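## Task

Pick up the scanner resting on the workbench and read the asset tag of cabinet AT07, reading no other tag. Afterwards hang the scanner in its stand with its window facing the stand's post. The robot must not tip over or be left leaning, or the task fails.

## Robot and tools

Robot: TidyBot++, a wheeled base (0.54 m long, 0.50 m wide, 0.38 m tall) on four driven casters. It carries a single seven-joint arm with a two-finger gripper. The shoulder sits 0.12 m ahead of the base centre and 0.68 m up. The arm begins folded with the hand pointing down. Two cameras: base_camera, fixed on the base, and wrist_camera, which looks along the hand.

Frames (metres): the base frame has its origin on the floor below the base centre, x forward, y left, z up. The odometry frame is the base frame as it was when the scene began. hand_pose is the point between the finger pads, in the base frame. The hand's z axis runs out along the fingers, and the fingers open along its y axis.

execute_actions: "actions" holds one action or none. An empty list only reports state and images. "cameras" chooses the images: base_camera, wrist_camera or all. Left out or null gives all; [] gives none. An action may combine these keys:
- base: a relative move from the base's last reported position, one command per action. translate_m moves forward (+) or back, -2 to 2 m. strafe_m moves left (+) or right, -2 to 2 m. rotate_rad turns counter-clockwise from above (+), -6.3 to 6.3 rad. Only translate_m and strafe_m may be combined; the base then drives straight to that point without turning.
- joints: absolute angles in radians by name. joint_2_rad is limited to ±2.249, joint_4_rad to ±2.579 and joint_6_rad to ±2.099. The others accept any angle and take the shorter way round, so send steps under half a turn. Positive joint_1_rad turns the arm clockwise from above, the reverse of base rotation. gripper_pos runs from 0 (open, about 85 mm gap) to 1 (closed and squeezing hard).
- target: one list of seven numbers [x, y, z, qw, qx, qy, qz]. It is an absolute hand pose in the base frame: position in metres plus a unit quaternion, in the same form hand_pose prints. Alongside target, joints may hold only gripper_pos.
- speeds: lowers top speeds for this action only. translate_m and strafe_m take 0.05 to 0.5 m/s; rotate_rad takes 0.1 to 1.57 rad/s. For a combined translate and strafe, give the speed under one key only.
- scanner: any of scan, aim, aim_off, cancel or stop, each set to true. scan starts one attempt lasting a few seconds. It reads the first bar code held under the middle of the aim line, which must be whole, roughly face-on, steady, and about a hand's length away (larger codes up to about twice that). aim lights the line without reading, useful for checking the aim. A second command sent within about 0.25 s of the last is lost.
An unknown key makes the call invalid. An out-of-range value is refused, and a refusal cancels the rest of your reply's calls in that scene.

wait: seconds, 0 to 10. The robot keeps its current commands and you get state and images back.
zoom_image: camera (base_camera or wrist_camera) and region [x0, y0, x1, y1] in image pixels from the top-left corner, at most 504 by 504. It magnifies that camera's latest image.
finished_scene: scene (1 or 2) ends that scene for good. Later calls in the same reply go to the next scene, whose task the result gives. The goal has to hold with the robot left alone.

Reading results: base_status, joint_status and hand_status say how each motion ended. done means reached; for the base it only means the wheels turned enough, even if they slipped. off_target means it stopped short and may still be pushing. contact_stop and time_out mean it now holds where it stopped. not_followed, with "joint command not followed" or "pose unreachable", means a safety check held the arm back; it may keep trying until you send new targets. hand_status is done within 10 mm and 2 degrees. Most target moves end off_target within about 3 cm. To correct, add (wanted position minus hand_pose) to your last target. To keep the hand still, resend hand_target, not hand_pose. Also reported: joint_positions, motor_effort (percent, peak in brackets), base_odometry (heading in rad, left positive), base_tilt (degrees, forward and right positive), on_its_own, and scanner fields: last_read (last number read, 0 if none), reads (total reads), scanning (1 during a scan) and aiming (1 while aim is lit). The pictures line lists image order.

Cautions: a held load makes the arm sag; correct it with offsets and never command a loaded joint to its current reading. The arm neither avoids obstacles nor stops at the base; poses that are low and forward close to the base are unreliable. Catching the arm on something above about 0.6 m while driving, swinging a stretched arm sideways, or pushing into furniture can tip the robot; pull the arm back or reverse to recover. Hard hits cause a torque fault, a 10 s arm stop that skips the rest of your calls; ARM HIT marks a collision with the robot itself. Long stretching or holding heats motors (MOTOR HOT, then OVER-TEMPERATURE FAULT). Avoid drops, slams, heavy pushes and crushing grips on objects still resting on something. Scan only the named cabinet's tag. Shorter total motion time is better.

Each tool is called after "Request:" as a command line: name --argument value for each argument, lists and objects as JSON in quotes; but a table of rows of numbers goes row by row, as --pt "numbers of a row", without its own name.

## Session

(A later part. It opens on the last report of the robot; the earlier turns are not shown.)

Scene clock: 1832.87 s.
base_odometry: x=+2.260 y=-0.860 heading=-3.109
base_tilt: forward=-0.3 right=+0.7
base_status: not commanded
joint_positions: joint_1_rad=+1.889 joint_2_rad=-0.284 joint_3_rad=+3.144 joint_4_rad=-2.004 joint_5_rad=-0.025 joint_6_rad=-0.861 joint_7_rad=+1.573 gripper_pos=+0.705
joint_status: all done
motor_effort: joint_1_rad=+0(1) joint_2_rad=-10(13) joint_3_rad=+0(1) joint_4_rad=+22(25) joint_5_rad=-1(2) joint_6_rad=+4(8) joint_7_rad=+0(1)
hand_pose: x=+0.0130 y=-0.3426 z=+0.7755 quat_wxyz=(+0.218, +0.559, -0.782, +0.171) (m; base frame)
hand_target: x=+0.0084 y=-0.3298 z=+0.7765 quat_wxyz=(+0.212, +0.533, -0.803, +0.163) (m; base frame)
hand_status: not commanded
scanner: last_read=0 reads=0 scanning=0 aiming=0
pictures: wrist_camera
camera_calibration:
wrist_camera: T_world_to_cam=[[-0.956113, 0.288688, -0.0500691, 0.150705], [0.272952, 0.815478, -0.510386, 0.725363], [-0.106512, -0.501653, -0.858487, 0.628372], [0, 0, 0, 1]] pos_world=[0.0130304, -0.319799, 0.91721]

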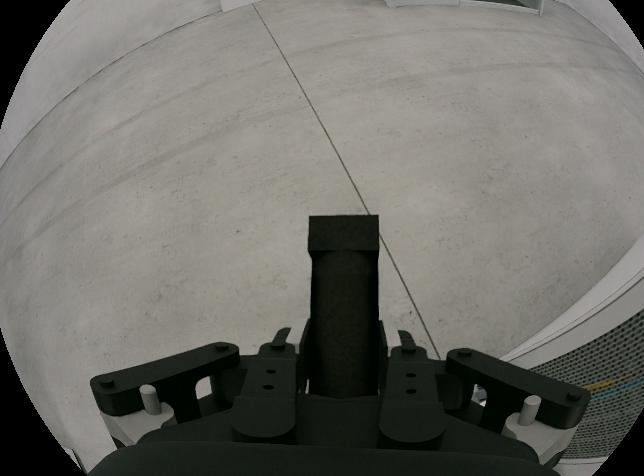

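Request:
execute_actions --actions '[{"base": {"translate_m": 0.22}, "speeds": {"translate_m": 0.3}, "joints": {"joint_1_rad": 1.5, "joint_6_rad": -0.4}}]' --cameras '["base_camera", "wrist_camera"]'

Scene clock: 1895.37 s.
base_odometry: x=+2.039 y=-0.867 heading=-3.109
base_tilt: forward=-0.3 right=+0.7
base_status: done
joint_positions: joint_1_rad=+1.507 joint_2_rad=-0.284 joint_3_rad=+3.143 joint_4_rad=-2.004 joint_5_rad=-0.025 joint_6_rad=-0.444 joint_7_rad=+1.573 gripper_pos=+0.705
joint_status: all done
motor_effort: joint_1_rad=+0(2) joint_2_rad=-12(13) joint_3_rad=+0(2) joint_4_rad=+24(24) joint_5_rad=-1(3) joint_6_rad=+7(7) joint_7_rad=-1(1)
hand_pose: x=+0.1517 y=-0.4500 z=+0.8653 quat_wxyz=(+0.315, +0.639, -0.609, +0.349) (m; base frame)
hand_target: x=+0.1534 y=-0.4548 z=+0.8861 quat_wxyz=(+0.326, +0.614, -0.613, +0.376) (m; base frame)
hand_status: not commanded
scanner: last_read=0 reads=0 scanning=0 aiming=0
pictures: base_camera, wrist_camera
camera_calibration:
wrist_camera: T_world_to_cam=[[-0.994739, -0.0962405, -0.0351051, 0.138508], [-0.0272069, 0.57856, -0.815186, 1.02359], [0.0987642, -0.809942, -0.578134, 0.253824], [0, 0, 0, 1]] pos_world=[0.140559, -0.373292, 0.986019]

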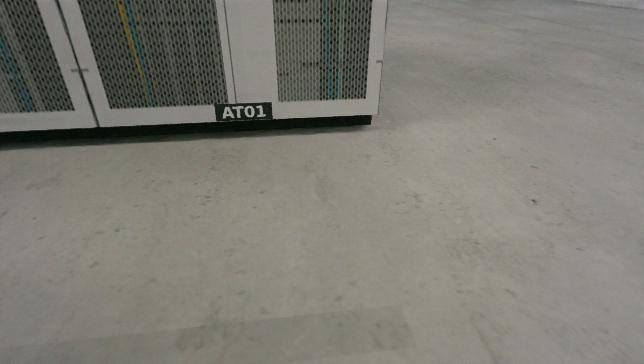

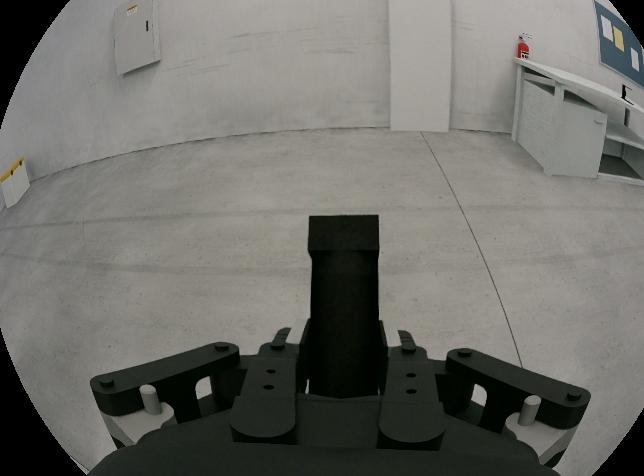

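Request:
execute_actions --actions '[{"base": {"strafe_m": -0.65}, "speeds": {"strafe_m": 0.4}, "joints": {"joint_1_rad": 0.0, "joint_6_rad": 0.0}}]' --cameras '["base_camera", "wrist_camera"]'

Scene clock: 1915.03 s.
base_odometry: x=+2.018 y=-0.217 heading=-3.109
base_tilt: forward=-0.3 right=+0.7
base_status: done
joint_positions: joint_1_rad=+0.013 joint_2_rad=-0.287 joint_3_rad=+3.143 joint_4_rad=-2.004 joint_5_rad=-0.025 joint_6_rad=-0.045 joint_7_rad=+1.573 gripper_pos=+0.705
joint_status: all done
motor_effort: joint_1_rad=+0(1) joint_2_rad=-14(15) joint_3_rad=+0(1) joint_4_rad=+25(25) joint_5_rad=-1(2) joint_6_rad=+9(9) joint_7_rad=+0(1)
hand_pose: x=+0.6165 y=-0.0055 z=+0.9805 quat_wxyz=(-0.003, +0.771, -0.014, +0.636) (m; base frame)
hand_target: x=+0.6151 y=+0.0023 z=+1.0032 quat_wxyz=(-0.024, +0.751, -0.026, +0.660) (m; base frame)
hand_status: not commanded
scanner: last_read=0 reads=0 scanning=0 aiming=0
pictures: base_camera, wrist_camera
camera_calibration:
wrist_camera: T_world_to_cam=[[0.0207096, -0.999595, -0.0195029, 0.00135713], [-0.214543, 0.0146094, -0.976605, 1.14363], [0.976495, 0.0244093, -0.214154, -0.258794], [0, 0, 0, 1]] pos_world=[0.498041, -0.00903418, 1.06148]

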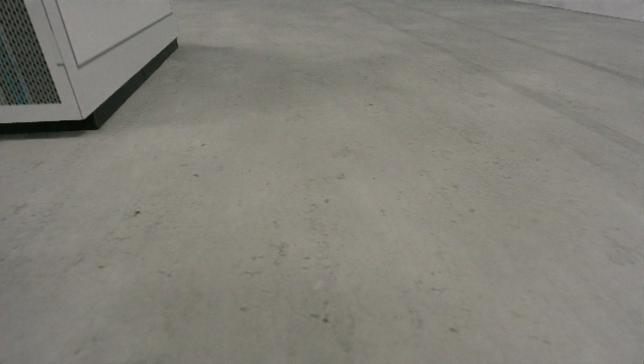

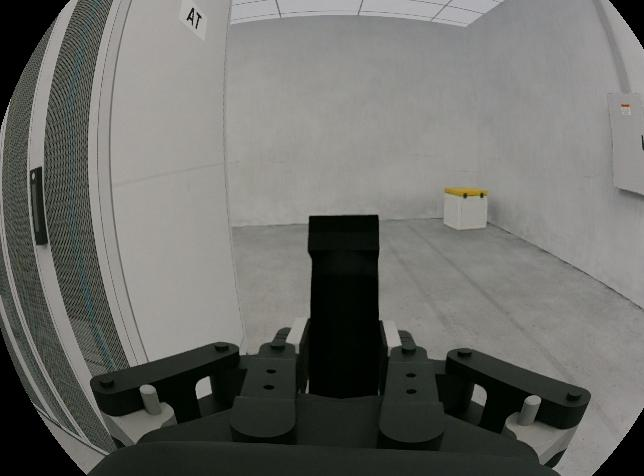

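Request:
zoom_image --camera "base_camera" --region '[0, 0, 260, 180]'

Scaled by 1.938.

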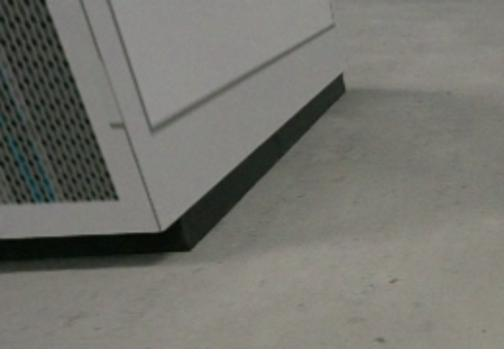

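Request:
execute_actions --actions '[{"base": {"translate_m": 2.0}}]' --cameras '[]'

Request:
execute_actions --actions '[{"base": {"translate_m": 0.97}, "joints": {"joint_1_rad": -1.5}}]' --cameras '["base_camera", "wrist_camera"]'

Scene clock: 1975.03 s.
base_odometry: x=+0.019 y=-0.281 heading=-3.109
base_tilt: forward=-0.3 right=+0.7
base_status: done
joint_positions: joint_1_rad=+0.012 joint_2_rad=-0.283 joint_3_rad=+3.143 joint_4_rad=-2.004 joint_5_rad=-0.025 joint_6_rad=-0.040 joint_7_rad=+1.573 gripper_pos=+0.705
joint_status: not commanded
motor_effort: joint_1_rad=+0(1) joint_2_rad=-14(16) joint_3_rad=+0(1) joint_4_rad=+25(27) joint_5_rad=-1(2) joint_6_rad=+9(10) joint_7_rad=-1(1)
hand_pose: x=+0.6181 y=-0.0049 z=+0.9800 quat_wxyz=(-0.004, +0.771, -0.014, +0.637) (m; base frame)
hand_target: x=+0.6151 y=+0.0023 z=+1.0032 quat_wxyz=(-0.024, +0.751, -0.026, +0.660) (m; base frame)
hand_status: not commanded
scanner: last_read=0 reads=0 scanning=0 aiming=0
pictures: none
No camera images: "cameras" was empty.

Scene clock: 1978.33 s.
base_odometry: x=-0.951 y=-0.312 heading=-3.110
base_tilt: forward=-0.3 right=+0.6
base_status: done
joint_positions: joint_1_rad=-1.489 joint_2_rad=-0.286 joint_3_rad=+3.143 joint_4_rad=-2.004 joint_5_rad=-0.025 joint_6_rad=-0.040 joint_7_rad=+1.573 gripper_pos=+0.705
joint_status: all done
motor_effort: joint_1_rad=+0(1) joint_2_rad=-14(15) joint_3_rad=+0(2) joint_4_rad=+25(26) joint_5_rad=-1(2) joint_6_rad=+9(9) joint_7_rad=+0(1)
hand_pose: x=+0.1588 y=+0.4966 z=+0.9817 quat_wxyz=(-0.438, +0.572, +0.515, +0.464) (m; base frame)
hand_target: x=+0.1518 y=+0.4950 z=+1.0032 quat_wxyz=(-0.467, +0.567, +0.493, +0.466) (m; base frame)
hand_status: not commanded
scanner: last_read=0 reads=0 scanning=0 aiming=0
pictures: base_camera, wrist_camera
camera_calibration:
wrist_camera: T_world_to_cam=[[0.998661, -0.0479924, -0.0193185, -0.115217], [-0.028931, -0.208504, -0.977593, 1.12157], [0.0428891, 0.976843, -0.209614, -0.153035], [0, 0, 0, 1]] pos_world=[0.154075, 0.377814, 1.06214]

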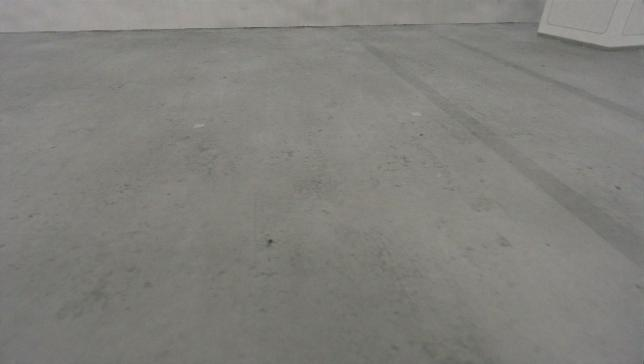

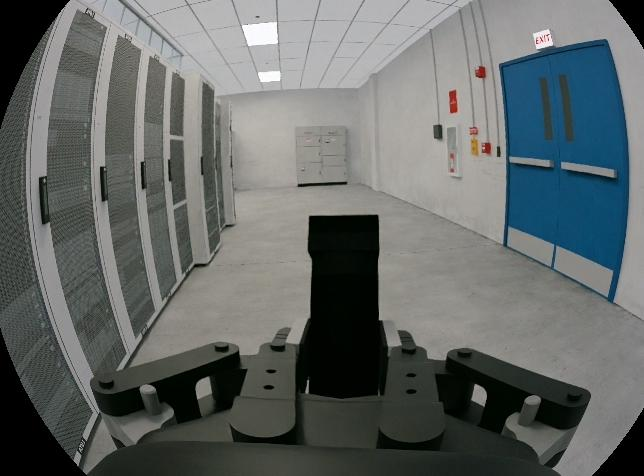

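Request:
zoom_image --camera "wrist_camera" --region '[60, 0, 300, 270]'

Scaled by 1.867.

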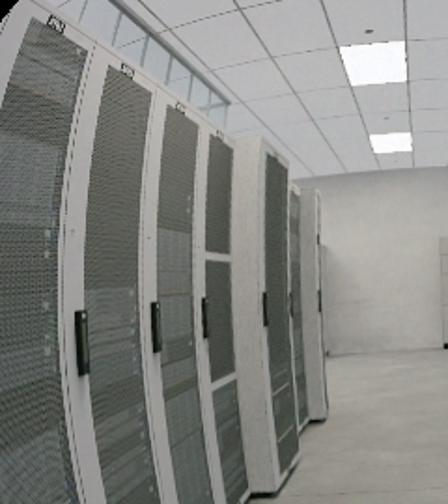

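Request:
execute_actions --actions '[{"base": {"rotate_rad": 3.19}, "joints": {"joint_1_rad": 0.0}}]' --cameras '["base_camera", "wrist_camera"]'

Scene clock: 2008.00 s.
base_odometry: x=-0.951 y=-0.312 heading=+0.079
base_tilt: forward=-0.3 right=+0.7
base_status: done
joint_positions: joint_1_rad=-0.010 joint_2_rad=-0.286 joint_3_rad=+3.143 joint_4_rad=-2.004 joint_5_rad=-0.025 joint_6_rad=-0.040 joint_7_rad=+1.573 gripper_pos=+0.705
joint_status: all done
motor_effort: joint_1_rad=+0(2) joint_2_rad=-14(15) joint_3_rad=+0(2) joint_4_rad=+25(26) joint_5_rad=-1(2) joint_6_rad=+9(9) joint_7_rad=-1(1)
hand_pose: x=+0.6171 y=+0.0061 z=+0.9819 quat_wxyz=(-0.011, +0.770, -0.005, +0.638) (m; base frame)
hand_target: x=+0.6151 y=+0.0023 z=+1.0032 quat_wxyz=(-0.024, +0.751, -0.026, +0.660) (m; base frame)
hand_status: not commanded
scanner: last_read=0 reads=0 scanning=0 aiming=0
pictures: base_camera, wrist_camera
camera_calibration:
wrist_camera: T_world_to_cam=[[0.0440737, -0.998842, -0.0193157, -0.0016213], [-0.210035, 0.00963805, -0.977646, 1.14316], [0.9767, 0.0471455, -0.209367, -0.264339], [0, 0, 0, 1]] pos_world=[0.498353, -0.000174834, 1.06223]

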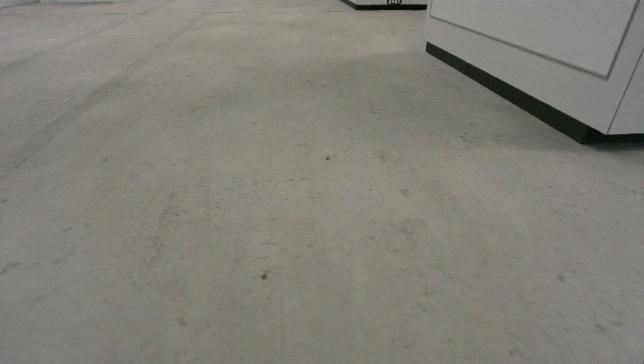

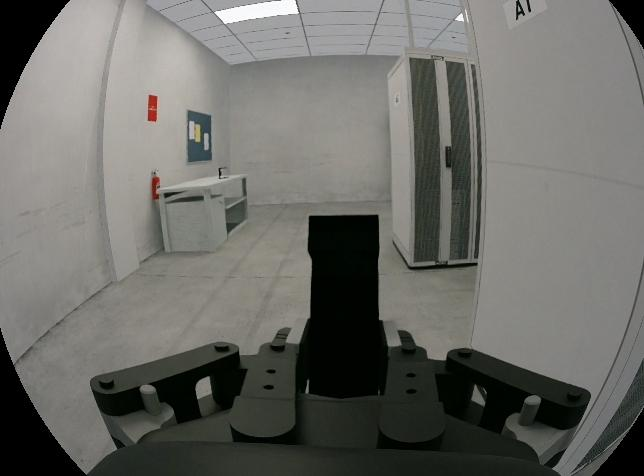

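Request:
execute_actions --actions '[{"base": {"strafe_m": -1.2, "translate_m": -0.1}, "speeds": {"strafe_m": 0.5}}]' --cameras '["base_camera", "wrist_camera"]'

Scene clock: 2046.13 s.
base_odometry: x=-0.953 y=-1.517 heading=+0.081
base_tilt: forward=-0.3 right=+0.7
base_status: done
joint_positions: joint_1_rad=-0.006 joint_2_rad=-0.286 joint_3_rad=+3.143 joint_4_rad=-2.004 joint_5_rad=-0.025 joint_6_rad=-0.040 joint_7_rad=+1.573 gripper_pos=+0.705
joint_status: not commanded
motor_effort: joint_1_rad=+0(2) joint_2_rad=-14(15) joint_3_rad=+0(2) joint_4_rad=+25(26) joint_5_rad=-1(2) joint_6_rad=+9(9) joint_7_rad=-1(1)
hand_pose: x=+0.6171 y=+0.0041 z=+0.9819 quat_wxyz=(-0.010, +0.770, -0.007, +0.638) (m; base frame)
hand_target: x=+0.6151 y=+0.0023 z=+1.0032 quat_wxyz=(-0.024, +0.751, -0.026, +0.660) (m; base frame)
hand_status: not commanded
scanner: last_read=0 reads=0 scanning=0 aiming=0
pictures: base_camera, wrist_camera
camera_calibration:
wrist_camera: T_world_to_cam=[[0.0401886, -0.999005, -0.0193158, -0.00115002], [-0.209988, 0.0104553, -0.977648, 1.14315], [0.976878, 0.0433464, -0.209359, -0.26437], [0, 0, 0, 1]] pos_world=[0.498351, -0.00164134, 1.06223]

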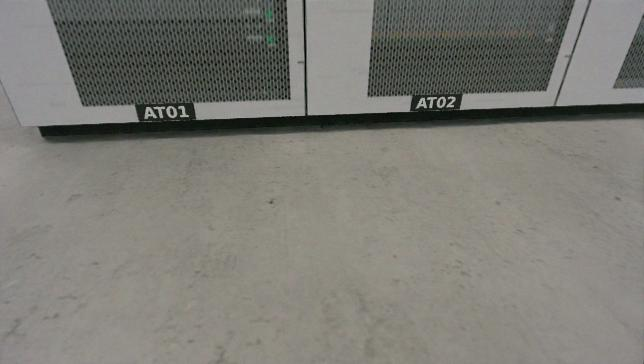

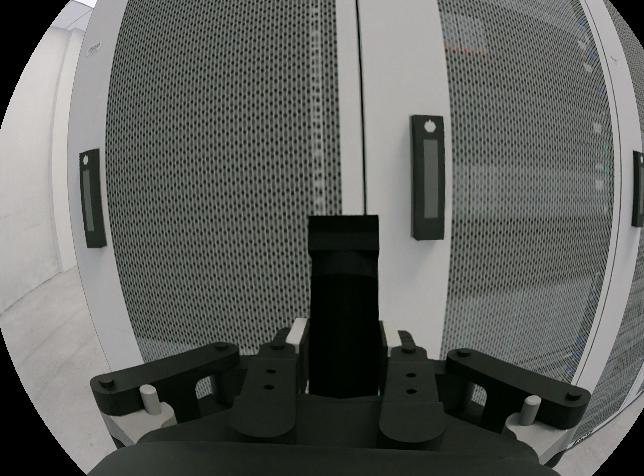

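Request:
zoom_image --camera "base_camera" --region '[0, 60, 322, 180]'

Request:
zoom_image --camera "base_camera" --region '[322, 60, 644, 180]'

Scaled by 1.565.

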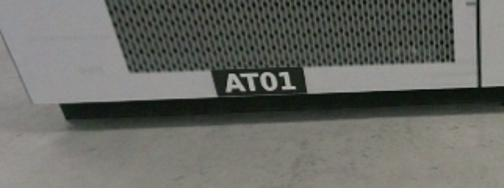

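Scaled by 1.565.

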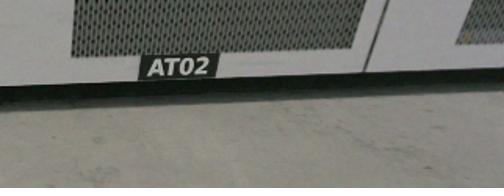

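Request:
execute_actions --actions '[{"base": {"strafe_m": -1.7}}]' --cameras '["base_camera"]'

Scene clock: 2094.07 s.
base_odometry: x=-0.817 y=-3.211 heading=+0.080
base_tilt: forward=-0.3 right=+0.7
base_status: done
joint_positions: joint_1_rad=-0.005 joint_2_rad=-0.286 joint_3_rad=+3.143 joint_4_rad=-2.004 joint_5_rad=-0.025 joint_6_rad=-0.040 joint_7_rad=+1.573 gripper_pos=+0.705
joint_status: not commanded
motor_effort: joint_1_rad=+0(2) joint_2_rad=-14(15) joint_3_rad=+0(2) joint_4_rad=+25(26) joint_5_rad=-1(2) joint_6_rad=+9(9) joint_7_rad=+0(1)
hand_pose: x=+0.6171 y=+0.0036 z=+0.9819 quat_wxyz=(-0.009, +0.770, -0.007, +0.638) (m; base frame)
hand_target: x=+0.6151 y=+0.0023 z=+1.0032 quat_wxyz=(-0.024, +0.751, -0.026, +0.660) (m; base frame)
hand_status: not commanded
scanner: last_read=0 reads=0 scanning=0 aiming=0
pictures: base_camera

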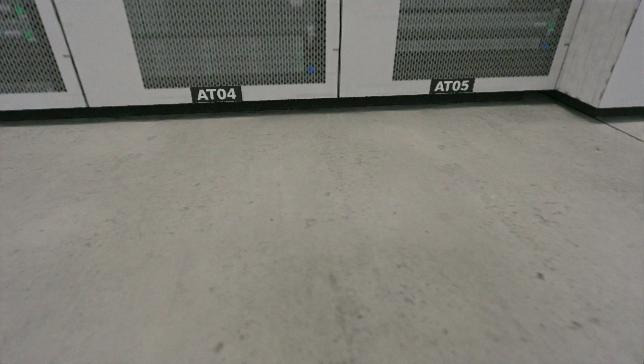

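Request:
execute_actions --actions '[{"base": {"rotate_rad": 0.06}}]' --cameras '[]'

Request:
execute_actions --actions '[{"base": {"strafe_m": -1.4}, "joints": {"joint_6_rad": 0.13}}]' --cameras '["base_camera", "wrist_camera"]'

Scene clock: 2111.67 s.
base_odometry: x=-0.817 y=-3.212 heading=+0.140
base_tilt: forward=-0.3 right=+0.7
base_status: done
joint_positions: joint_1_rad=-0.004 joint_2_rad=-0.286 joint_3_rad=+3.141 joint_4_rad=-2.004 joint_5_rad=-0.025 joint_6_rad=-0.040 joint_7_rad=+1.573 gripper_pos=+0.705
joint_status: not commanded
motor_effort: joint_1_rad=+0(3) joint_2_rad=-14(15) joint_3_rad=+0(3) joint_4_rad=+25(26) joint_5_rad=-1(2) joint_6_rad=+9(9) joint_7_rad=+0(1)
hand_pose: x=+0.6171 y=+0.0042 z=+0.9818 quat_wxyz=(-0.009, +0.770, -0.007, +0.638) (m; base frame)
hand_target: x=+0.6151 y=+0.0023 z=+1.0032 quat_wxyz=(-0.024, +0.751, -0.026, +0.660) (m; base frame)
hand_status: not commanded
scanner: last_read=0 reads=0 scanning=0 aiming=0
pictures: none
No camera images: "cameras" was empty.

Scene clock: 2115.83 s.
base_odometry: x=-0.618 y=-4.598 heading=+0.141
base_tilt: forward=-0.3 right=+0.7
base_status: done
joint_positions: joint_1_rad=-0.004 joint_2_rad=-0.287 joint_3_rad=+3.141 joint_4_rad=-2.000 joint_5_rad=-0.025 joint_6_rad=+0.104 joint_7_rad=+1.573 gripper_pos=+0.705
joint_status: all done
motor_effort: joint_1_rad=+0(2) joint_2_rad=-14(15) joint_3_rad=+0(2) joint_4_rad=+25(28) joint_5_rad=-2(2) joint_6_rad=+9(10) joint_7_rad=+0(1)
hand_pose: x=+0.6222 y=+0.0029 z=+1.0292 quat_wxyz=(-0.008, +0.720, -0.007, +0.694) (m; base frame)
hand_target: x=+0.6177 y=+0.0023 z=+1.0435 quat_wxyz=(-0.025, +0.706, -0.024, +0.707) (m; base frame)
hand_status: not commanded
scanner: last_read=0 reads=0 scanning=0 aiming=0
pictures: base_camera, wrist_camera
camera_calibration:
wrist_camera: T_world_to_cam=[[0.0382266, -0.999184, -0.0130772, -0.00692345], [-0.0627429, 0.010661, -0.997973, 1.11985], [0.997297, 0.0389696, -0.0622841, -0.423506], [0, 0, 0, 1]] pos_world=[0.492889, -0.00235263, 1.09112]

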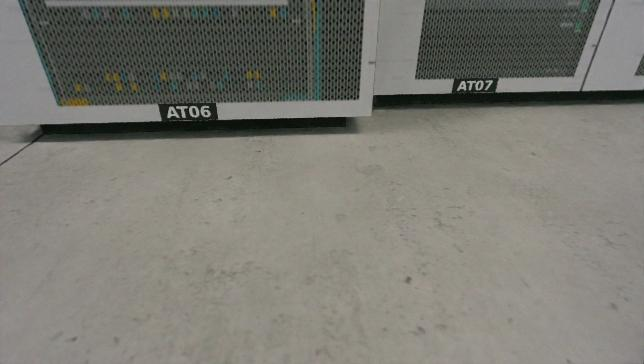

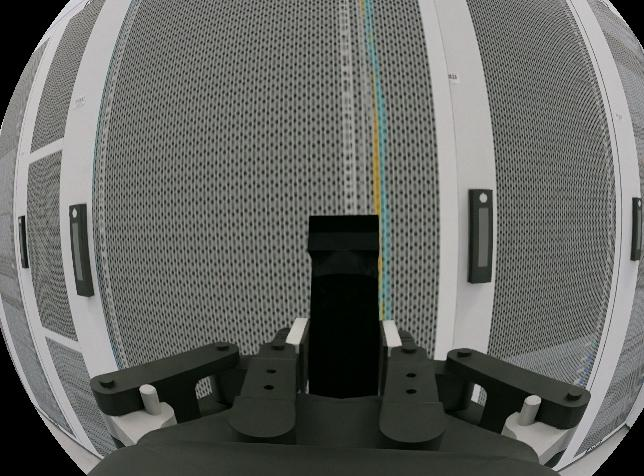

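Request:
zoom_image --camera "wrist_camera" --region '[400, 30, 540, 150]'

Request:
zoom_image --camera "wrist_camera" --region '[40, 50, 160, 160]'

Scaled by 3.600.

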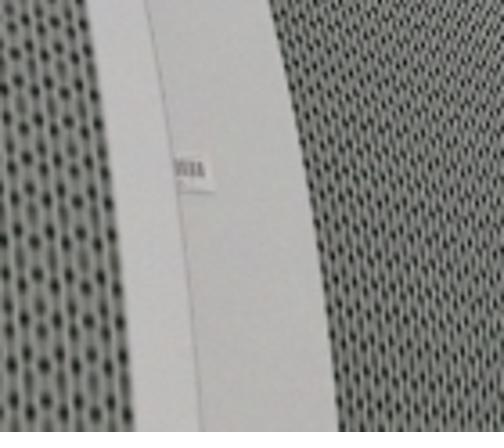

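Scaled by 4.200.

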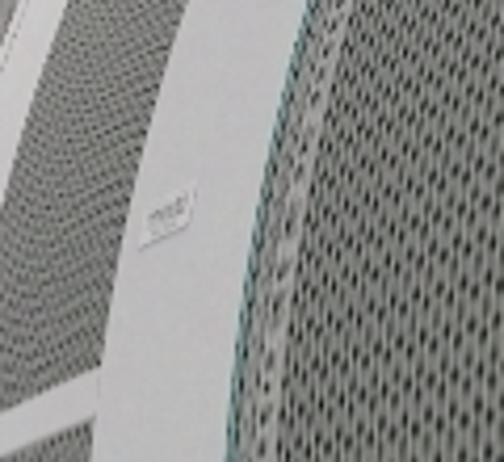

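Request:
execute_actions --actions '[{"base": {"translate_m": 0.15, "strafe_m": -0.25}, "speeds": {"strafe_m": 0.3}, "joints": {"joint_1_rad": 0.0, "joint_2_rad": -0.062, "joint_4_rad": -1.094, "joint_6_rad": -0.625}}]' --cameras '["base_camera", "wrist_camera"]'

Scene clock: 2260.20 s.
base_odometry: x=-0.435 y=-4.824 heading=+0.141
base_tilt: forward=-0.3 right=+0.7
base_status: done
joint_positions: joint_1_rad=-0.002 joint_2_rad=-0.054 joint_3_rad=+3.141 joint_4_rad=-1.113 joint_5_rad=-0.025 joint_6_rad=-0.592 joint_7_rad=+1.573 gripper_pos=+0.705
joint_status: all done
motor_effort: joint_1_rad=+0(2) joint_2_rad=-21(23) joint_3_rad=+0(3) joint_4_rad=+23(27) joint_5_rad=-2(2) joint_6_rad=+9(10) joint_7_rad=-1(1)
hand_pose: x=+0.6804 y=+0.0075 z=+1.2312 quat_wxyz=(-0.013, +0.735, -0.001, +0.678) (m; base frame)
hand_target: x=+0.6729 y=+0.0023 z=+1.2363 quat_wxyz=(-0.024, +0.736, -0.025, +0.676) (m; base frame)
hand_status: not commanded
scanner: last_read=0 reads=0 scanning=0 aiming=0
pictures: base_camera, wrist_camera
camera_calibration:
wrist_camera: T_world_to_cam=[[0.0534005, -0.998503, -0.011864, -0.0136475], [-0.105075, 0.00619626, -0.994445, 1.34949], [0.993029, 0.0543505, -0.104587, -0.414251], [0, 0, 0, 1]] pos_world=[0.55389, 0.00052588, 1.2985]

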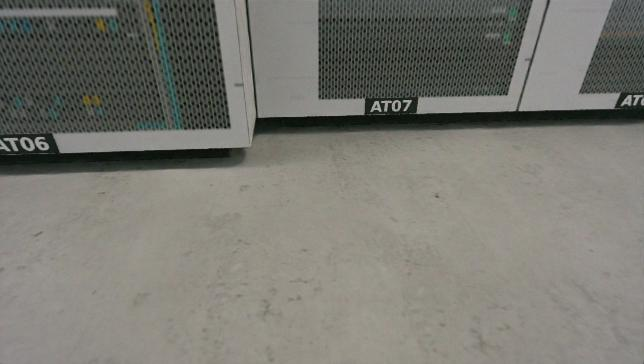

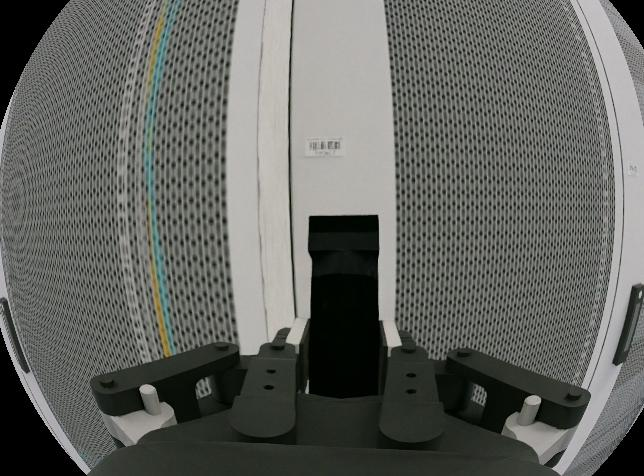

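Request:
zoom_image --camera "wrist_camera" --region '[280, 115, 370, 175]'

Request:
zoom_image --camera "wrist_camera" --region '[270, 0, 410, 220]'

Scaled by 5.600.

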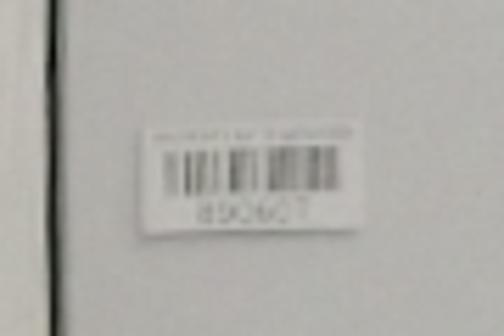

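Scaled by 2.291.

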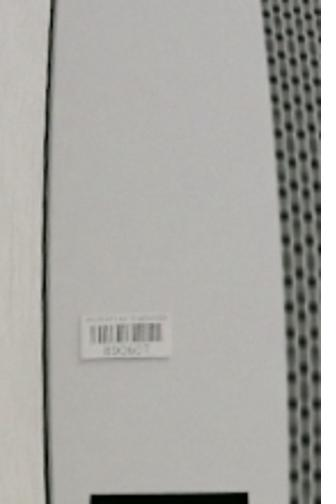

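Request:
execute_actions --actions '[{"joints": {"joint_1_rad": 0.0, "joint_2_rad": 0.333, "joint_4_rad": -0.509, "joint_6_rad": -0.80}}]' --cameras '["wrist_camera"]'

Scene clock: 2342.93 s.
base_odometry: x=-0.435 y=-4.824 heading=+0.141
base_tilt: forward=-0.3 right=+0.7
base_status: not commanded
joint_positions: joint_1_rad=-0.002 joint_2_rad=+0.360 joint_3_rad=+3.141 joint_4_rad=-0.531 joint_5_rad=-0.025 joint_6_rad=-0.767 joint_7_rad=+1.573 gripper_pos=+0.705
joint_status: all done
motor_effort: joint_1_rad=+0(1) joint_2_rad=-35(37) joint_3_rad=-1(1) joint_4_rad=+22(24) joint_5_rad=-2(2) joint_6_rad=+9(10) joint_7_rad=+0(1)
hand_pose: x=+0.8217 y=+0.0088 z=+1.2462 quat_wxyz=(-0.013, +0.737, +0.001, +0.676) (m; base frame)
hand_target: x=+0.8015 y=+0.0021 z=+1.2667 quat_wxyz=(-0.025, +0.731, -0.026, +0.681) (m; base frame)
hand_status: not commanded
scanner: last_read=0 reads=0 scanning=0 aiming=0
pictures: wrist_camera
camera_calibration:
wrist_camera: T_world_to_cam=[[0.0569392, -0.998326, -0.01017, -0.0248132], [-0.112237, 0.00372124, -0.993675, 1.38419], [0.992049, 0.0577205, -0.111837, -0.543296], [0, 0, 0, 1]] pos_world=[0.695746, 0.00143674, 1.31442]

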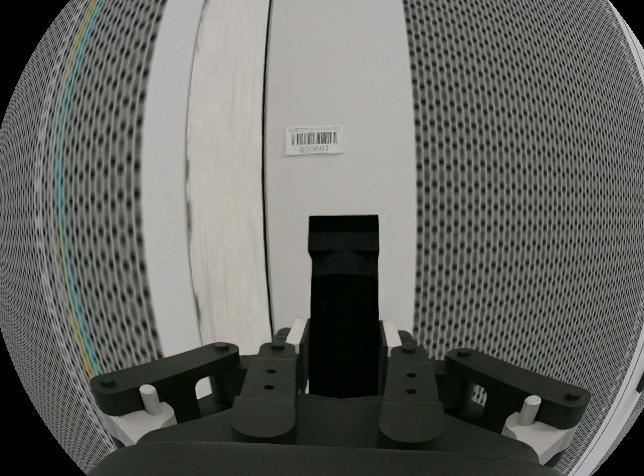

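Request:
zoom_image --camera "wrist_camera" --region '[280, 118, 350, 163]'

Scaled by 7.200.

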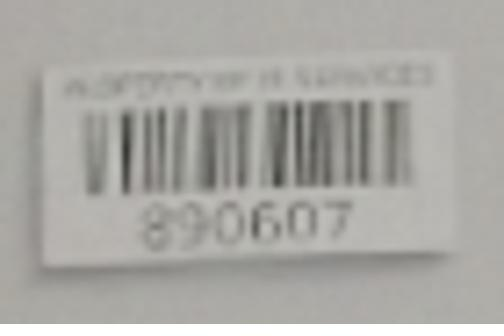

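Request:
execute_actions --actions '[{"base": {"translate_m": 0.05}, "speeds": {"translate_m": 0.2}, "joints": {"joint_1_rad": -0.04, "joint_2_rad": 0.165, "joint_4_rad": -0.56, "joint_6_rad": -0.33}}]' --cameras '["wrist_camera"]'

Scene clock: 2380.37 s.
base_odometry: x=-0.385 y=-4.818 heading=+0.140
base_tilt: forward=-0.3 right=+0.6
base_status: done
joint_positions: joint_1_rad=-0.030 joint_2_rad=+0.184 joint_3_rad=+3.141 joint_4_rad=-0.552 joint_5_rad=-0.025 joint_6_rad=-0.374 joint_7_rad=+1.573 gripper_pos=+0.705
joint_status: all done
motor_effort: joint_1_rad=+0(2) joint_2_rad=-25(39) joint_3_rad=-1(2) joint_4_rad=+19(24) joint_5_rad=-1(2) joint_6_rad=+8(11) joint_7_rad=+0(1)
hand_pose: x=+0.6853 y=+0.0219 z=+1.4670 quat_wxyz=(-0.025, +0.527, +0.007, +0.850) (m; base frame)
hand_target: x=+0.6668 y=+0.0239 z=+1.4857 quat_wxyz=(-0.049, +0.503, -0.007, +0.863) (m; base frame)
hand_status: not commanded
scanner: last_read=0 reads=0 scanning=0 aiming=0
pictures: wrist_camera
camera_calibration:
wrist_camera: T_world_to_cam=[[0.0774511, -0.996935, 0.0110105, -0.0468097], [0.421706, 0.0227509, -0.906447, 1.09399], [0.903419, 0.0748485, 0.422175, -1.10706], [0, 0, 0, 1]] pos_world=[0.542424, 0.0113065, 1.45954]

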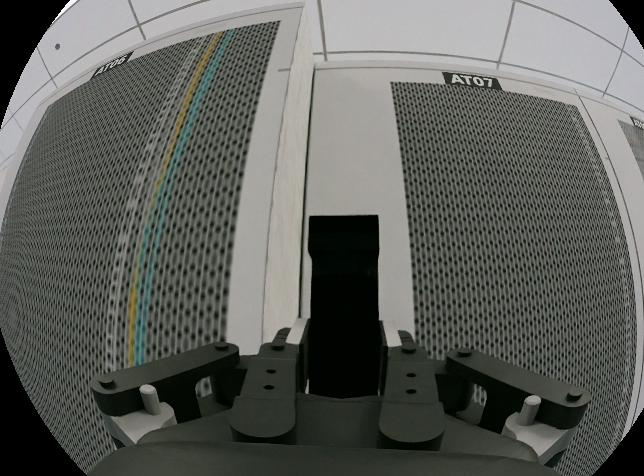

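Request:
execute_actions --actions '[{"joints": {"joint_2_rad": 0.177}, "scanner": {"scan": true}}]' --cameras '[]'

Request:
wait --seconds 0.6 --cameras '[]'

Scene clock: 2409.30 s.
base_odometry: x=-0.385 y=-4.818 heading=+0.140
base_tilt: forward=-0.3 right=+0.7
base_status: not commanded
joint_positions: joint_1_rad=-0.030 joint_2_rad=+0.190 joint_3_rad=+3.141 joint_4_rad=-0.552 joint_5_rad=-0.025 joint_6_rad=-0.373 joint_7_rad=+1.573 gripper_pos=+0.705
joint_status: all done
motor_effort: joint_1_rad=+0(1) joint_2_rad=-26(27) joint_3_rad=-1(1) joint_4_rad=+19(19) joint_5_rad=-1(2) joint_6_rad=+8(9) joint_7_rad=+0(1)
hand_pose: x=+0.6901 y=+0.0221 z=+1.4636 quat_wxyz=(-0.025, +0.529, +0.007, +0.848) (m; base frame)
hand_target: x=+0.6764 y=+0.0243 z=+1.4791 quat_wxyz=(-0.048, +0.508, -0.008, +0.860) (m; base frame)
hand_status: not commanded
scanner: last_read=0 reads=0 scanning=1 aiming=0
pictures: none
No camera images: "cameras" was empty.

Scene clock: 2409.90 s.
base_odometry: x=-0.385 y=-4.818 heading=+0.140
base_tilt: forward=-0.3 right=+0.7
base_status: not commanded
joint_positions: joint_1_rad=-0.030 joint_2_rad=+0.190 joint_3_rad=+3.141 joint_4_rad=-0.552 joint_5_rad=-0.025 joint_6_rad=-0.373 joint_7_rad=+1.573 gripper_pos=+0.705
joint_status: all done
motor_effort: joint_1_rad=+0(1) joint_2_rad=-25(27) joint_3_rad=-1(1) joint_4_rad=+19(19) joint_5_rad=-1(2) joint_6_rad=+8(9) joint_7_rad=+0(1)
hand_pose: x=+0.6901 y=+0.0221 z=+1.4636 quat_wxyz=(-0.025, +0.529, +0.007, +0.848) (m; base frame)
hand_target: x=+0.6764 y=+0.0243 z=+1.4791 quat_wxyz=(-0.048, +0.508, -0.008, +0.860) (m; base frame)
hand_status: not commanded
wait: 0.60 s; at rest by 0.27 s
scanner: last_read=0 reads=0 scanning=1 aiming=0
pictures: none
No camera images: "cameras" was empty.

Request:
execute_actions --actions '[{"joints": {"joint_2_rad": 0.184}, "scanner": {"scan": true}}]' --cameras '[]'

Request:
execute_actions --actions '[{"joints": {"joint_2_rad": 0.190}, "scanner": {"scan": true}}]' --cameras '[]'

Request:
execute_actions --actions '[{"joints": {"joint_2_rad": 0.196}, "scanner": {"scan": true}}]' --cameras '[]'

Scene clock: 2422.67 s.
base_odometry: x=-0.385 y=-4.818 heading=+0.140
base_tilt: forward=-0.3 right=+0.7
base_status: not commanded
joint_positions: joint_1_rad=-0.030 joint_2_rad=+0.196 joint_3_rad=+3.141 joint_4_rad=-0.552 joint_5_rad=-0.025 joint_6_rad=-0.373 joint_7_rad=+1.573 gripper_pos=+0.705
joint_status: all done
motor_effort: joint_1_rad=+0(1) joint_2_rad=-26(27) joint_3_rad=-1(1) joint_4_rad=+19(19) joint_5_rad=-1(2) joint_6_rad=+8(9) joint_7_rad=+0(1)
hand_pose: x=+0.6943 y=+0.0222 z=+1.4606 quat_wxyz=(-0.025, +0.531, +0.007, +0.847) (m; base frame)
hand_target: x=+0.6820 y=+0.0245 z=+1.4751 quat_wxyz=(-0.048, +0.512, -0.008, +0.858) (m; base frame)
hand_status: not commanded
scanner: last_read=0 reads=0 scanning=1 aiming=0
pictures: none
No camera images: "cameras" was empty.

Scene clock: 2423.13 s.
base_odometry: x=-0.385 y=-4.818 heading=+0.140
base_tilt: forward=-0.3 right=+0.7
base_status: not commanded
joint_positions: joint_1_rad=-0.030 joint_2_rad=+0.201 joint_3_rad=+3.141 joint_4_rad=-0.552 joint_5_rad=-0.025 joint_6_rad=-0.373 joint_7_rad=+1.573 gripper_pos=+0.705
joint_status: all done
motor_effort: joint_1_rad=+0(0) joint_2_rad=-27(27) joint_3_rad=+0(1) joint_4_rad=+19(19) joint_5_rad=-1(2) joint_6_rad=+8(9) joint_7_rad=+0(1)
hand_pose: x=+0.6983 y=+0.0223 z=+1.4577 quat_wxyz=(-0.025, +0.533, +0.007, +0.845) (m; base frame)
hand_target: x=+0.6867 y=+0.0247 z=+1.4717 quat_wxyz=(-0.048, +0.514, -0.008, +0.856) (m; base frame)
hand_status: not commanded
scanner: last_read=0 reads=0 scanning=1 aiming=0
pictures: none
No camera images: "cameras" was empty.

Scene clock: 2423.63 s.
base_odometry: x=-0.385 y=-4.818 heading=+0.140
base_tilt: forward=-0.3 right=+0.7
base_status: not commanded
joint_positions: joint_1_rad=-0.030 joint_2_rad=+0.207 joint_3_rad=+3.141 joint_4_rad=-0.552 joint_5_rad=-0.025 joint_6_rad=-0.373 joint_7_rad=+1.573 gripper_pos=+0.705
joint_status: all done
motor_effort: joint_1_rad=+0(1) joint_2_rad=-27(28) joint_3_rad=-1(1) joint_4_rad=+19(19) joint_5_rad=-1(2) joint_6_rad=+8(9) joint_7_rad=+0(1)
hand_pose: x=+0.7034 y=+0.0225 z=+1.4538 quat_wxyz=(-0.025, +0.536, +0.007, +0.844) (m; base frame)
hand_target: x=+0.6915 y=+0.0249 z=+1.4683 quat_wxyz=(-0.048, +0.517, -0.008, +0.855) (m; base frame)
hand_status: not commanded
scanner: last_read=890607 reads=1 scanning=0 aiming=0
pictures: none
No camera images: "cameras" was empty.

Request:
execute_actions --actions '[{"base": {"translate_m": -0.13}, "joints": {"joint_1_rad": 0.0, "joint_2_rad": -0.30, "joint_4_rad": -2.0, "joint_6_rad": 0.13, "joint_7_rad": 0.0}}]' --cameras '[]'

Request:
execute_actions --actions '[{"base": {"strafe_m": 1.9}, "joints": {"joint_7_rad": -1.57}}]' --cameras '["base_camera", "wrist_camera"]'

Scene clock: 2510.47 s.
base_odometry: x=-0.514 y=-4.836 heading=+0.141
base_tilt: forward=-0.3 right=+0.7
base_status: done
joint_positions: joint_1_rad=-0.013 joint_2_rad=-0.272 joint_3_rad=+3.141 joint_4_rad=-1.988 joint_5_rad=-0.025 joint_6_rad=+0.085 joint_7_rad=+0.080 gripper_pos=+0.705
joint_status: all done
motor_effort: joint_1_rad=+0(2) joint_2_rad=-14(32) joint_3_rad=+0(2) joint_4_rad=+25(28) joint_5_rad=-1(2) joint_6_rad=+9(10) joint_7_rad=-1(2)
hand_pose: x=+0.6278 y=+0.0078 z=+1.0226 quat_wxyz=(-0.474, +0.532, -0.498, +0.495) (m; base frame)
hand_target: x=+0.6177 y=+0.0023 z=+1.0435 quat_wxyz=(-0.500, +0.500, -0.499, +0.500) (m; base frame)
hand_status: not commanded
scanner: last_read=890607 reads=1 scanning=0 aiming=0
pictures: none
No camera images: "cameras" was empty.

Scene clock: 2515.63 s.
base_odometry: x=-0.781 y=-2.955 heading=+0.141
base_tilt: forward=-0.3 right=+0.7
base_status: done
joint_positions: joint_1_rad=-0.007 joint_2_rad=-0.274 joint_3_rad=+3.141 joint_4_rad=-1.989 joint_5_rad=-0.025 joint_6_rad=+0.087 joint_7_rad=-1.496 gripper_pos=+0.705
joint_status: all done
motor_effort: joint_1_rad=+0(2) joint_2_rad=-14(16) joint_3_rad=+0(3) joint_4_rad=+25(26) joint_5_rad=-1(2) joint_6_rad=+9(10) joint_7_rad=+0(2)
hand_pose: x=+0.6270 y=+0.0051 z=+1.0241 quat_wxyz=(-0.686, +0.021, -0.727, +0.015) (m; base frame)
hand_target: x=+0.6177 y=+0.0023 z=+1.0435 quat_wxyz=(-0.707, +0.001, -0.707, +0.000) (m; base frame)
hand_status: not commanded
scanner: last_read=890607 reads=1 scanning=0 aiming=0
pictures: base_camera, wrist_camera
camera_calibration:
wrist_camera: T_world_to_cam=[[0.0271247, 0.997649, -0.0629336, 0.042932], [0.0313529, 0.0620767, 0.997579, -0.987858], [0.99914, -0.0290322, -0.0295954, -0.462997], [0, 0, 0, 1]] pos_world=[0.492407, 0.00505017, 0.974466]

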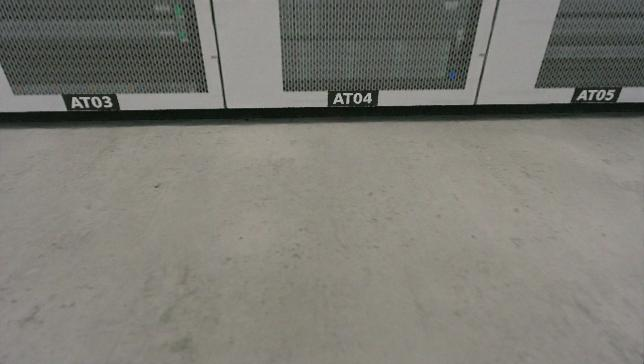

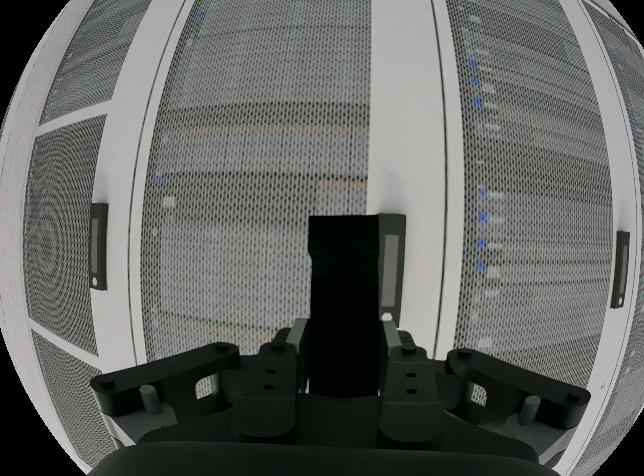

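Request:
execute_actions --actions '[{"base": {"strafe_m": 1.9}}]' --cameras '["base_camera"]'

Scene clock: 2570.90 s.
base_odometry: x=-1.048 y=-1.074 heading=+0.141
base_tilt: forward=-0.3 right=+0.6
base_status: done
joint_positions: joint_1_rad=-0.005 joint_2_rad=-0.274 joint_3_rad=+3.141 joint_4_rad=-1.989 joint_5_rad=-0.025 joint_6_rad=+0.087 joint_7_rad=-1.496 gripper_pos=+0.705
joint_status: not commanded
motor_effort: joint_1_rad=+0(1) joint_2_rad=-15(15) joint_3_rad=+0(2) joint_4_rad=+25(26) joint_5_rad=-1(2) joint_6_rad=+9(9) joint_7_rad=-1(1)
hand_pose: x=+0.6270 y=+0.0040 z=+1.0242 quat_wxyz=(-0.687, +0.020, -0.727, +0.016) (m; base frame)
hand_target: x=+0.6177 y=+0.0023 z=+1.0435 quat_wxyz=(-0.707, +0.001, -0.707, +0.000) (m; base frame)
hand_status: not commanded
scanner: last_read=890607 reads=1 scanning=0 aiming=0
pictures: base_camera

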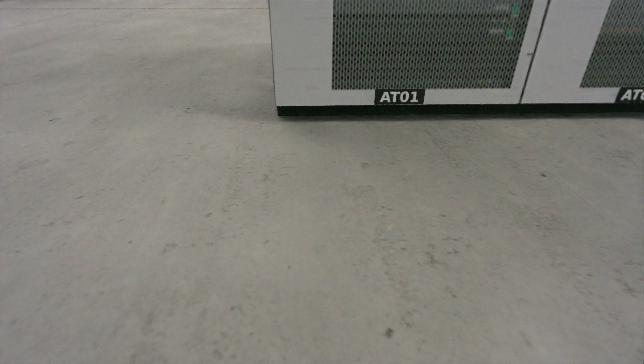

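Request:
execute_actions --actions '[]' --cameras '["base_camera", "wrist_camera"]'

Scene clock: 2628.80 s.
base_odometry: x=-1.048 y=-1.074 heading=+0.141
base_tilt: forward=-0.3 right=+0.7
base_status: done
joint_positions: joint_1_rad=-0.005 joint_2_rad=-0.274 joint_3_rad=+3.141 joint_4_rad=-1.989 joint_5_rad=-0.025 joint_6_rad=+0.087 joint_7_rad=-1.496 gripper_pos=+0.705
joint_status: not commanded
motor_effort: joint_1_rad=+0(1) joint_2_rad=-14(15) joint_3_rad=+0(2) joint_4_rad=+25(26) joint_5_rad=-1(2) joint_6_rad=+9(9) joint_7_rad=+0(1)
hand_pose: x=+0.6270 y=+0.0040 z=+1.0242 quat_wxyz=(-0.687, +0.020, -0.727, +0.016) (m; base frame)
hand_target: x=+0.6177 y=+0.0023 z=+1.0435 quat_wxyz=(-0.707, +0.001, -0.707, +0.000) (m; base frame)
hand_status: not commanded
scanner: last_read=890607 reads=1 scanning=0 aiming=0
pictures: base_camera, wrist_camera
camera_calibration:
wrist_camera: T_world_to_cam=[[0.0292636, 0.997609, -0.0626071, 0.0423336], [0.0311525, 0.0616932, 0.997609, -0.98783], [0.999086, -0.031144, -0.0292726, -0.463249], [0, 0, 0, 1]] pos_world=[0.49236, 0.00428263, 0.974557]

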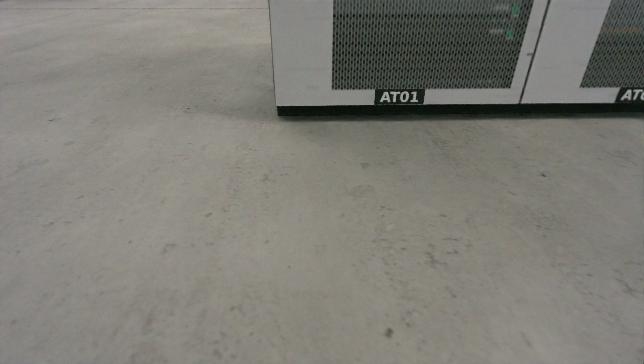

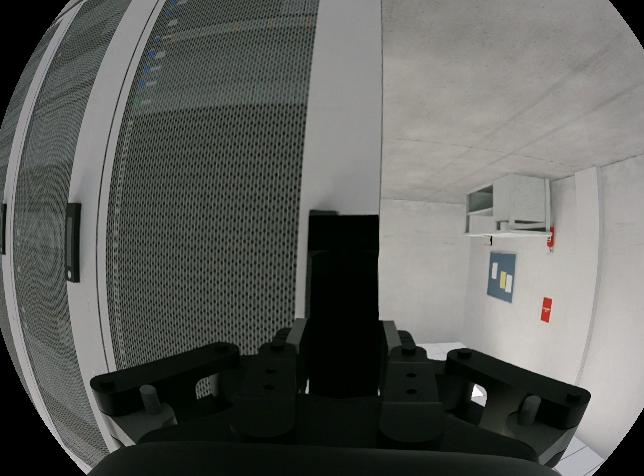

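Request:
execute_actions --actions '[{"base": {"translate_m": 1.3, "strafe_m": 0.85}, "speeds": {"translate_m": 0.5}}]' --cameras '["base_camera", "wrist_camera"]'

Scene clock: 2676.83 s.
base_odometry: x=+0.119 y=-0.048 heading=+0.141
base_tilt: forward=-0.3 right=+0.6
base_status: done
joint_positions: joint_1_rad=-0.005 joint_2_rad=-0.281 joint_3_rad=+3.141 joint_4_rad=-1.990 joint_5_rad=-0.025 joint_6_rad=+0.089 joint_7_rad=-1.496 gripper_pos=+0.705
joint_status: not commanded
motor_effort: joint_1_rad=+1(1) joint_2_rad=-14(17) joint_3_rad=+0(1) joint_4_rad=+26(26) joint_5_rad=-1(2) joint_6_rad=+9(9) joint_7_rad=+0(1)
hand_pose: x=+0.6247 y=+0.0039 z=+1.0274 quat_wxyz=(-0.689, +0.019, -0.724, +0.016) (m; base frame)
hand_target: x=+0.6177 y=+0.0023 z=+1.0435 quat_wxyz=(-0.707, +0.001, -0.707, +0.000) (m; base frame)
hand_status: not commanded
scanner: last_read=890607 reads=1 scanning=0 aiming=0
pictures: base_camera, wrist_camera
camera_calibration:
wrist_camera: T_world_to_cam=[[0.0299475, 0.997608, -0.0623075, 0.0419797], [0.0237354, 0.0616081, 0.997818, -0.986568], [0.99927, -0.031361, -0.0218336, -0.468644], [0, 0, 0, 1]] pos_world=[0.490461, 0.00420412, 0.976798]

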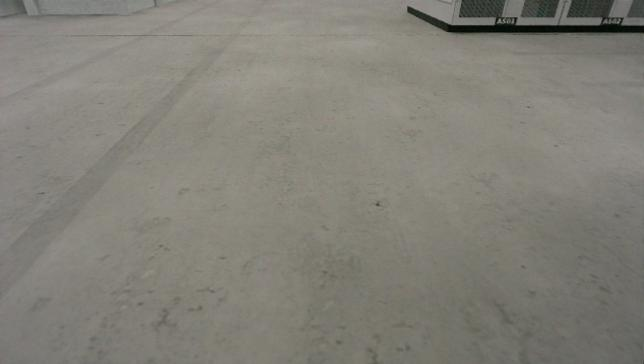

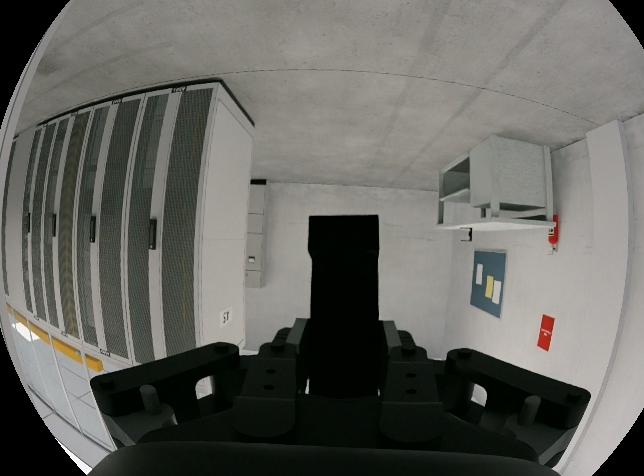

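Request:
execute_actions --actions '[{"base": {"translate_m": 2.0, "strafe_m": 0.35}, "speeds": {"translate_m": 0.5}}]' --cameras '["base_camera", "wrist_camera"]'

Scene clock: 2695.03 s.
base_odometry: x=+2.049 y=+0.582 heading=+0.142
base_tilt: forward=-0.3 right=+0.6
base_status: done
joint_positions: joint_1_rad=-0.005 joint_2_rad=-0.281 joint_3_rad=+3.141 joint_4_rad=-1.990 joint_5_rad=-0.025 joint_6_rad=+0.090 joint_7_rad=-1.496 gripper_pos=+0.705
joint_status: not commanded
motor_effort: joint_1_rad=+0(1) joint_2_rad=-14(16) joint_3_rad=+0(1) joint_4_rad=+25(26) joint_5_rad=-1(2) joint_6_rad=+9(10) joint_7_rad=-1(1)
hand_pose: x=+0.6245 y=+0.0039 z=+1.0277 quat_wxyz=(-0.690, +0.019, -0.724, +0.016) (m; base frame)
hand_target: x=+0.6177 y=+0.0023 z=+1.0435 quat_wxyz=(-0.707, +0.001, -0.707, +0.000) (m; base frame)
hand_status: not commanded
scanner: last_read=890607 reads=1 scanning=0 aiming=0
pictures: base_camera, wrist_camera
camera_calibration:
wrist_camera: T_world_to_cam=[[0.0300503, 0.997607, -0.0622644, 0.0419077], [0.0226081, 0.0615982, 0.997845, -0.986159], [0.999293, -0.0313932, -0.020703, -0.469572], [0, 0, 0, 1]] pos_world=[0.490276, 0.00419687, 0.976921]

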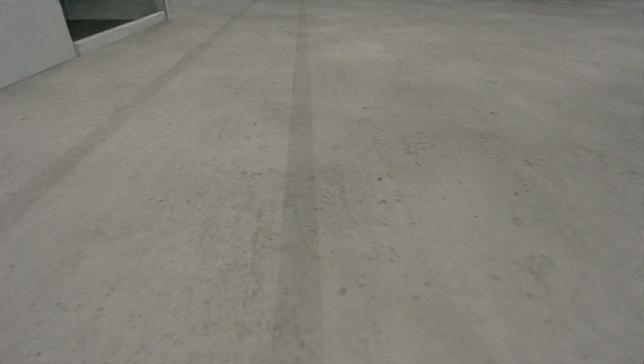

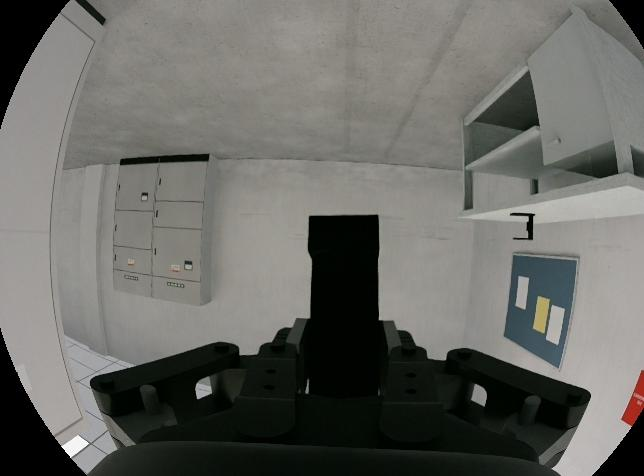

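Request:
zoom_image --camera "wrist_camera" --region '[440, 130, 644, 290]'

Request:
zoom_image --camera "base_camera" --region '[0, 0, 240, 120]'

Scaled by 2.471.

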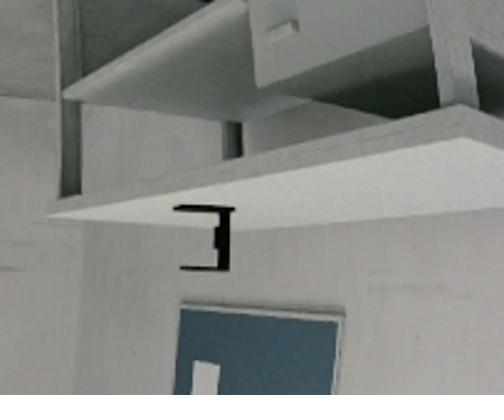

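Scaled by 2.100.

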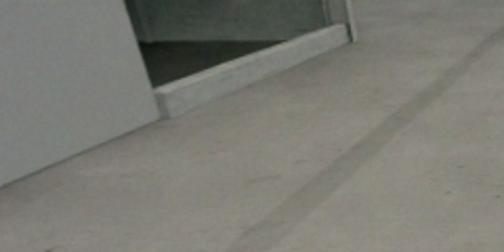

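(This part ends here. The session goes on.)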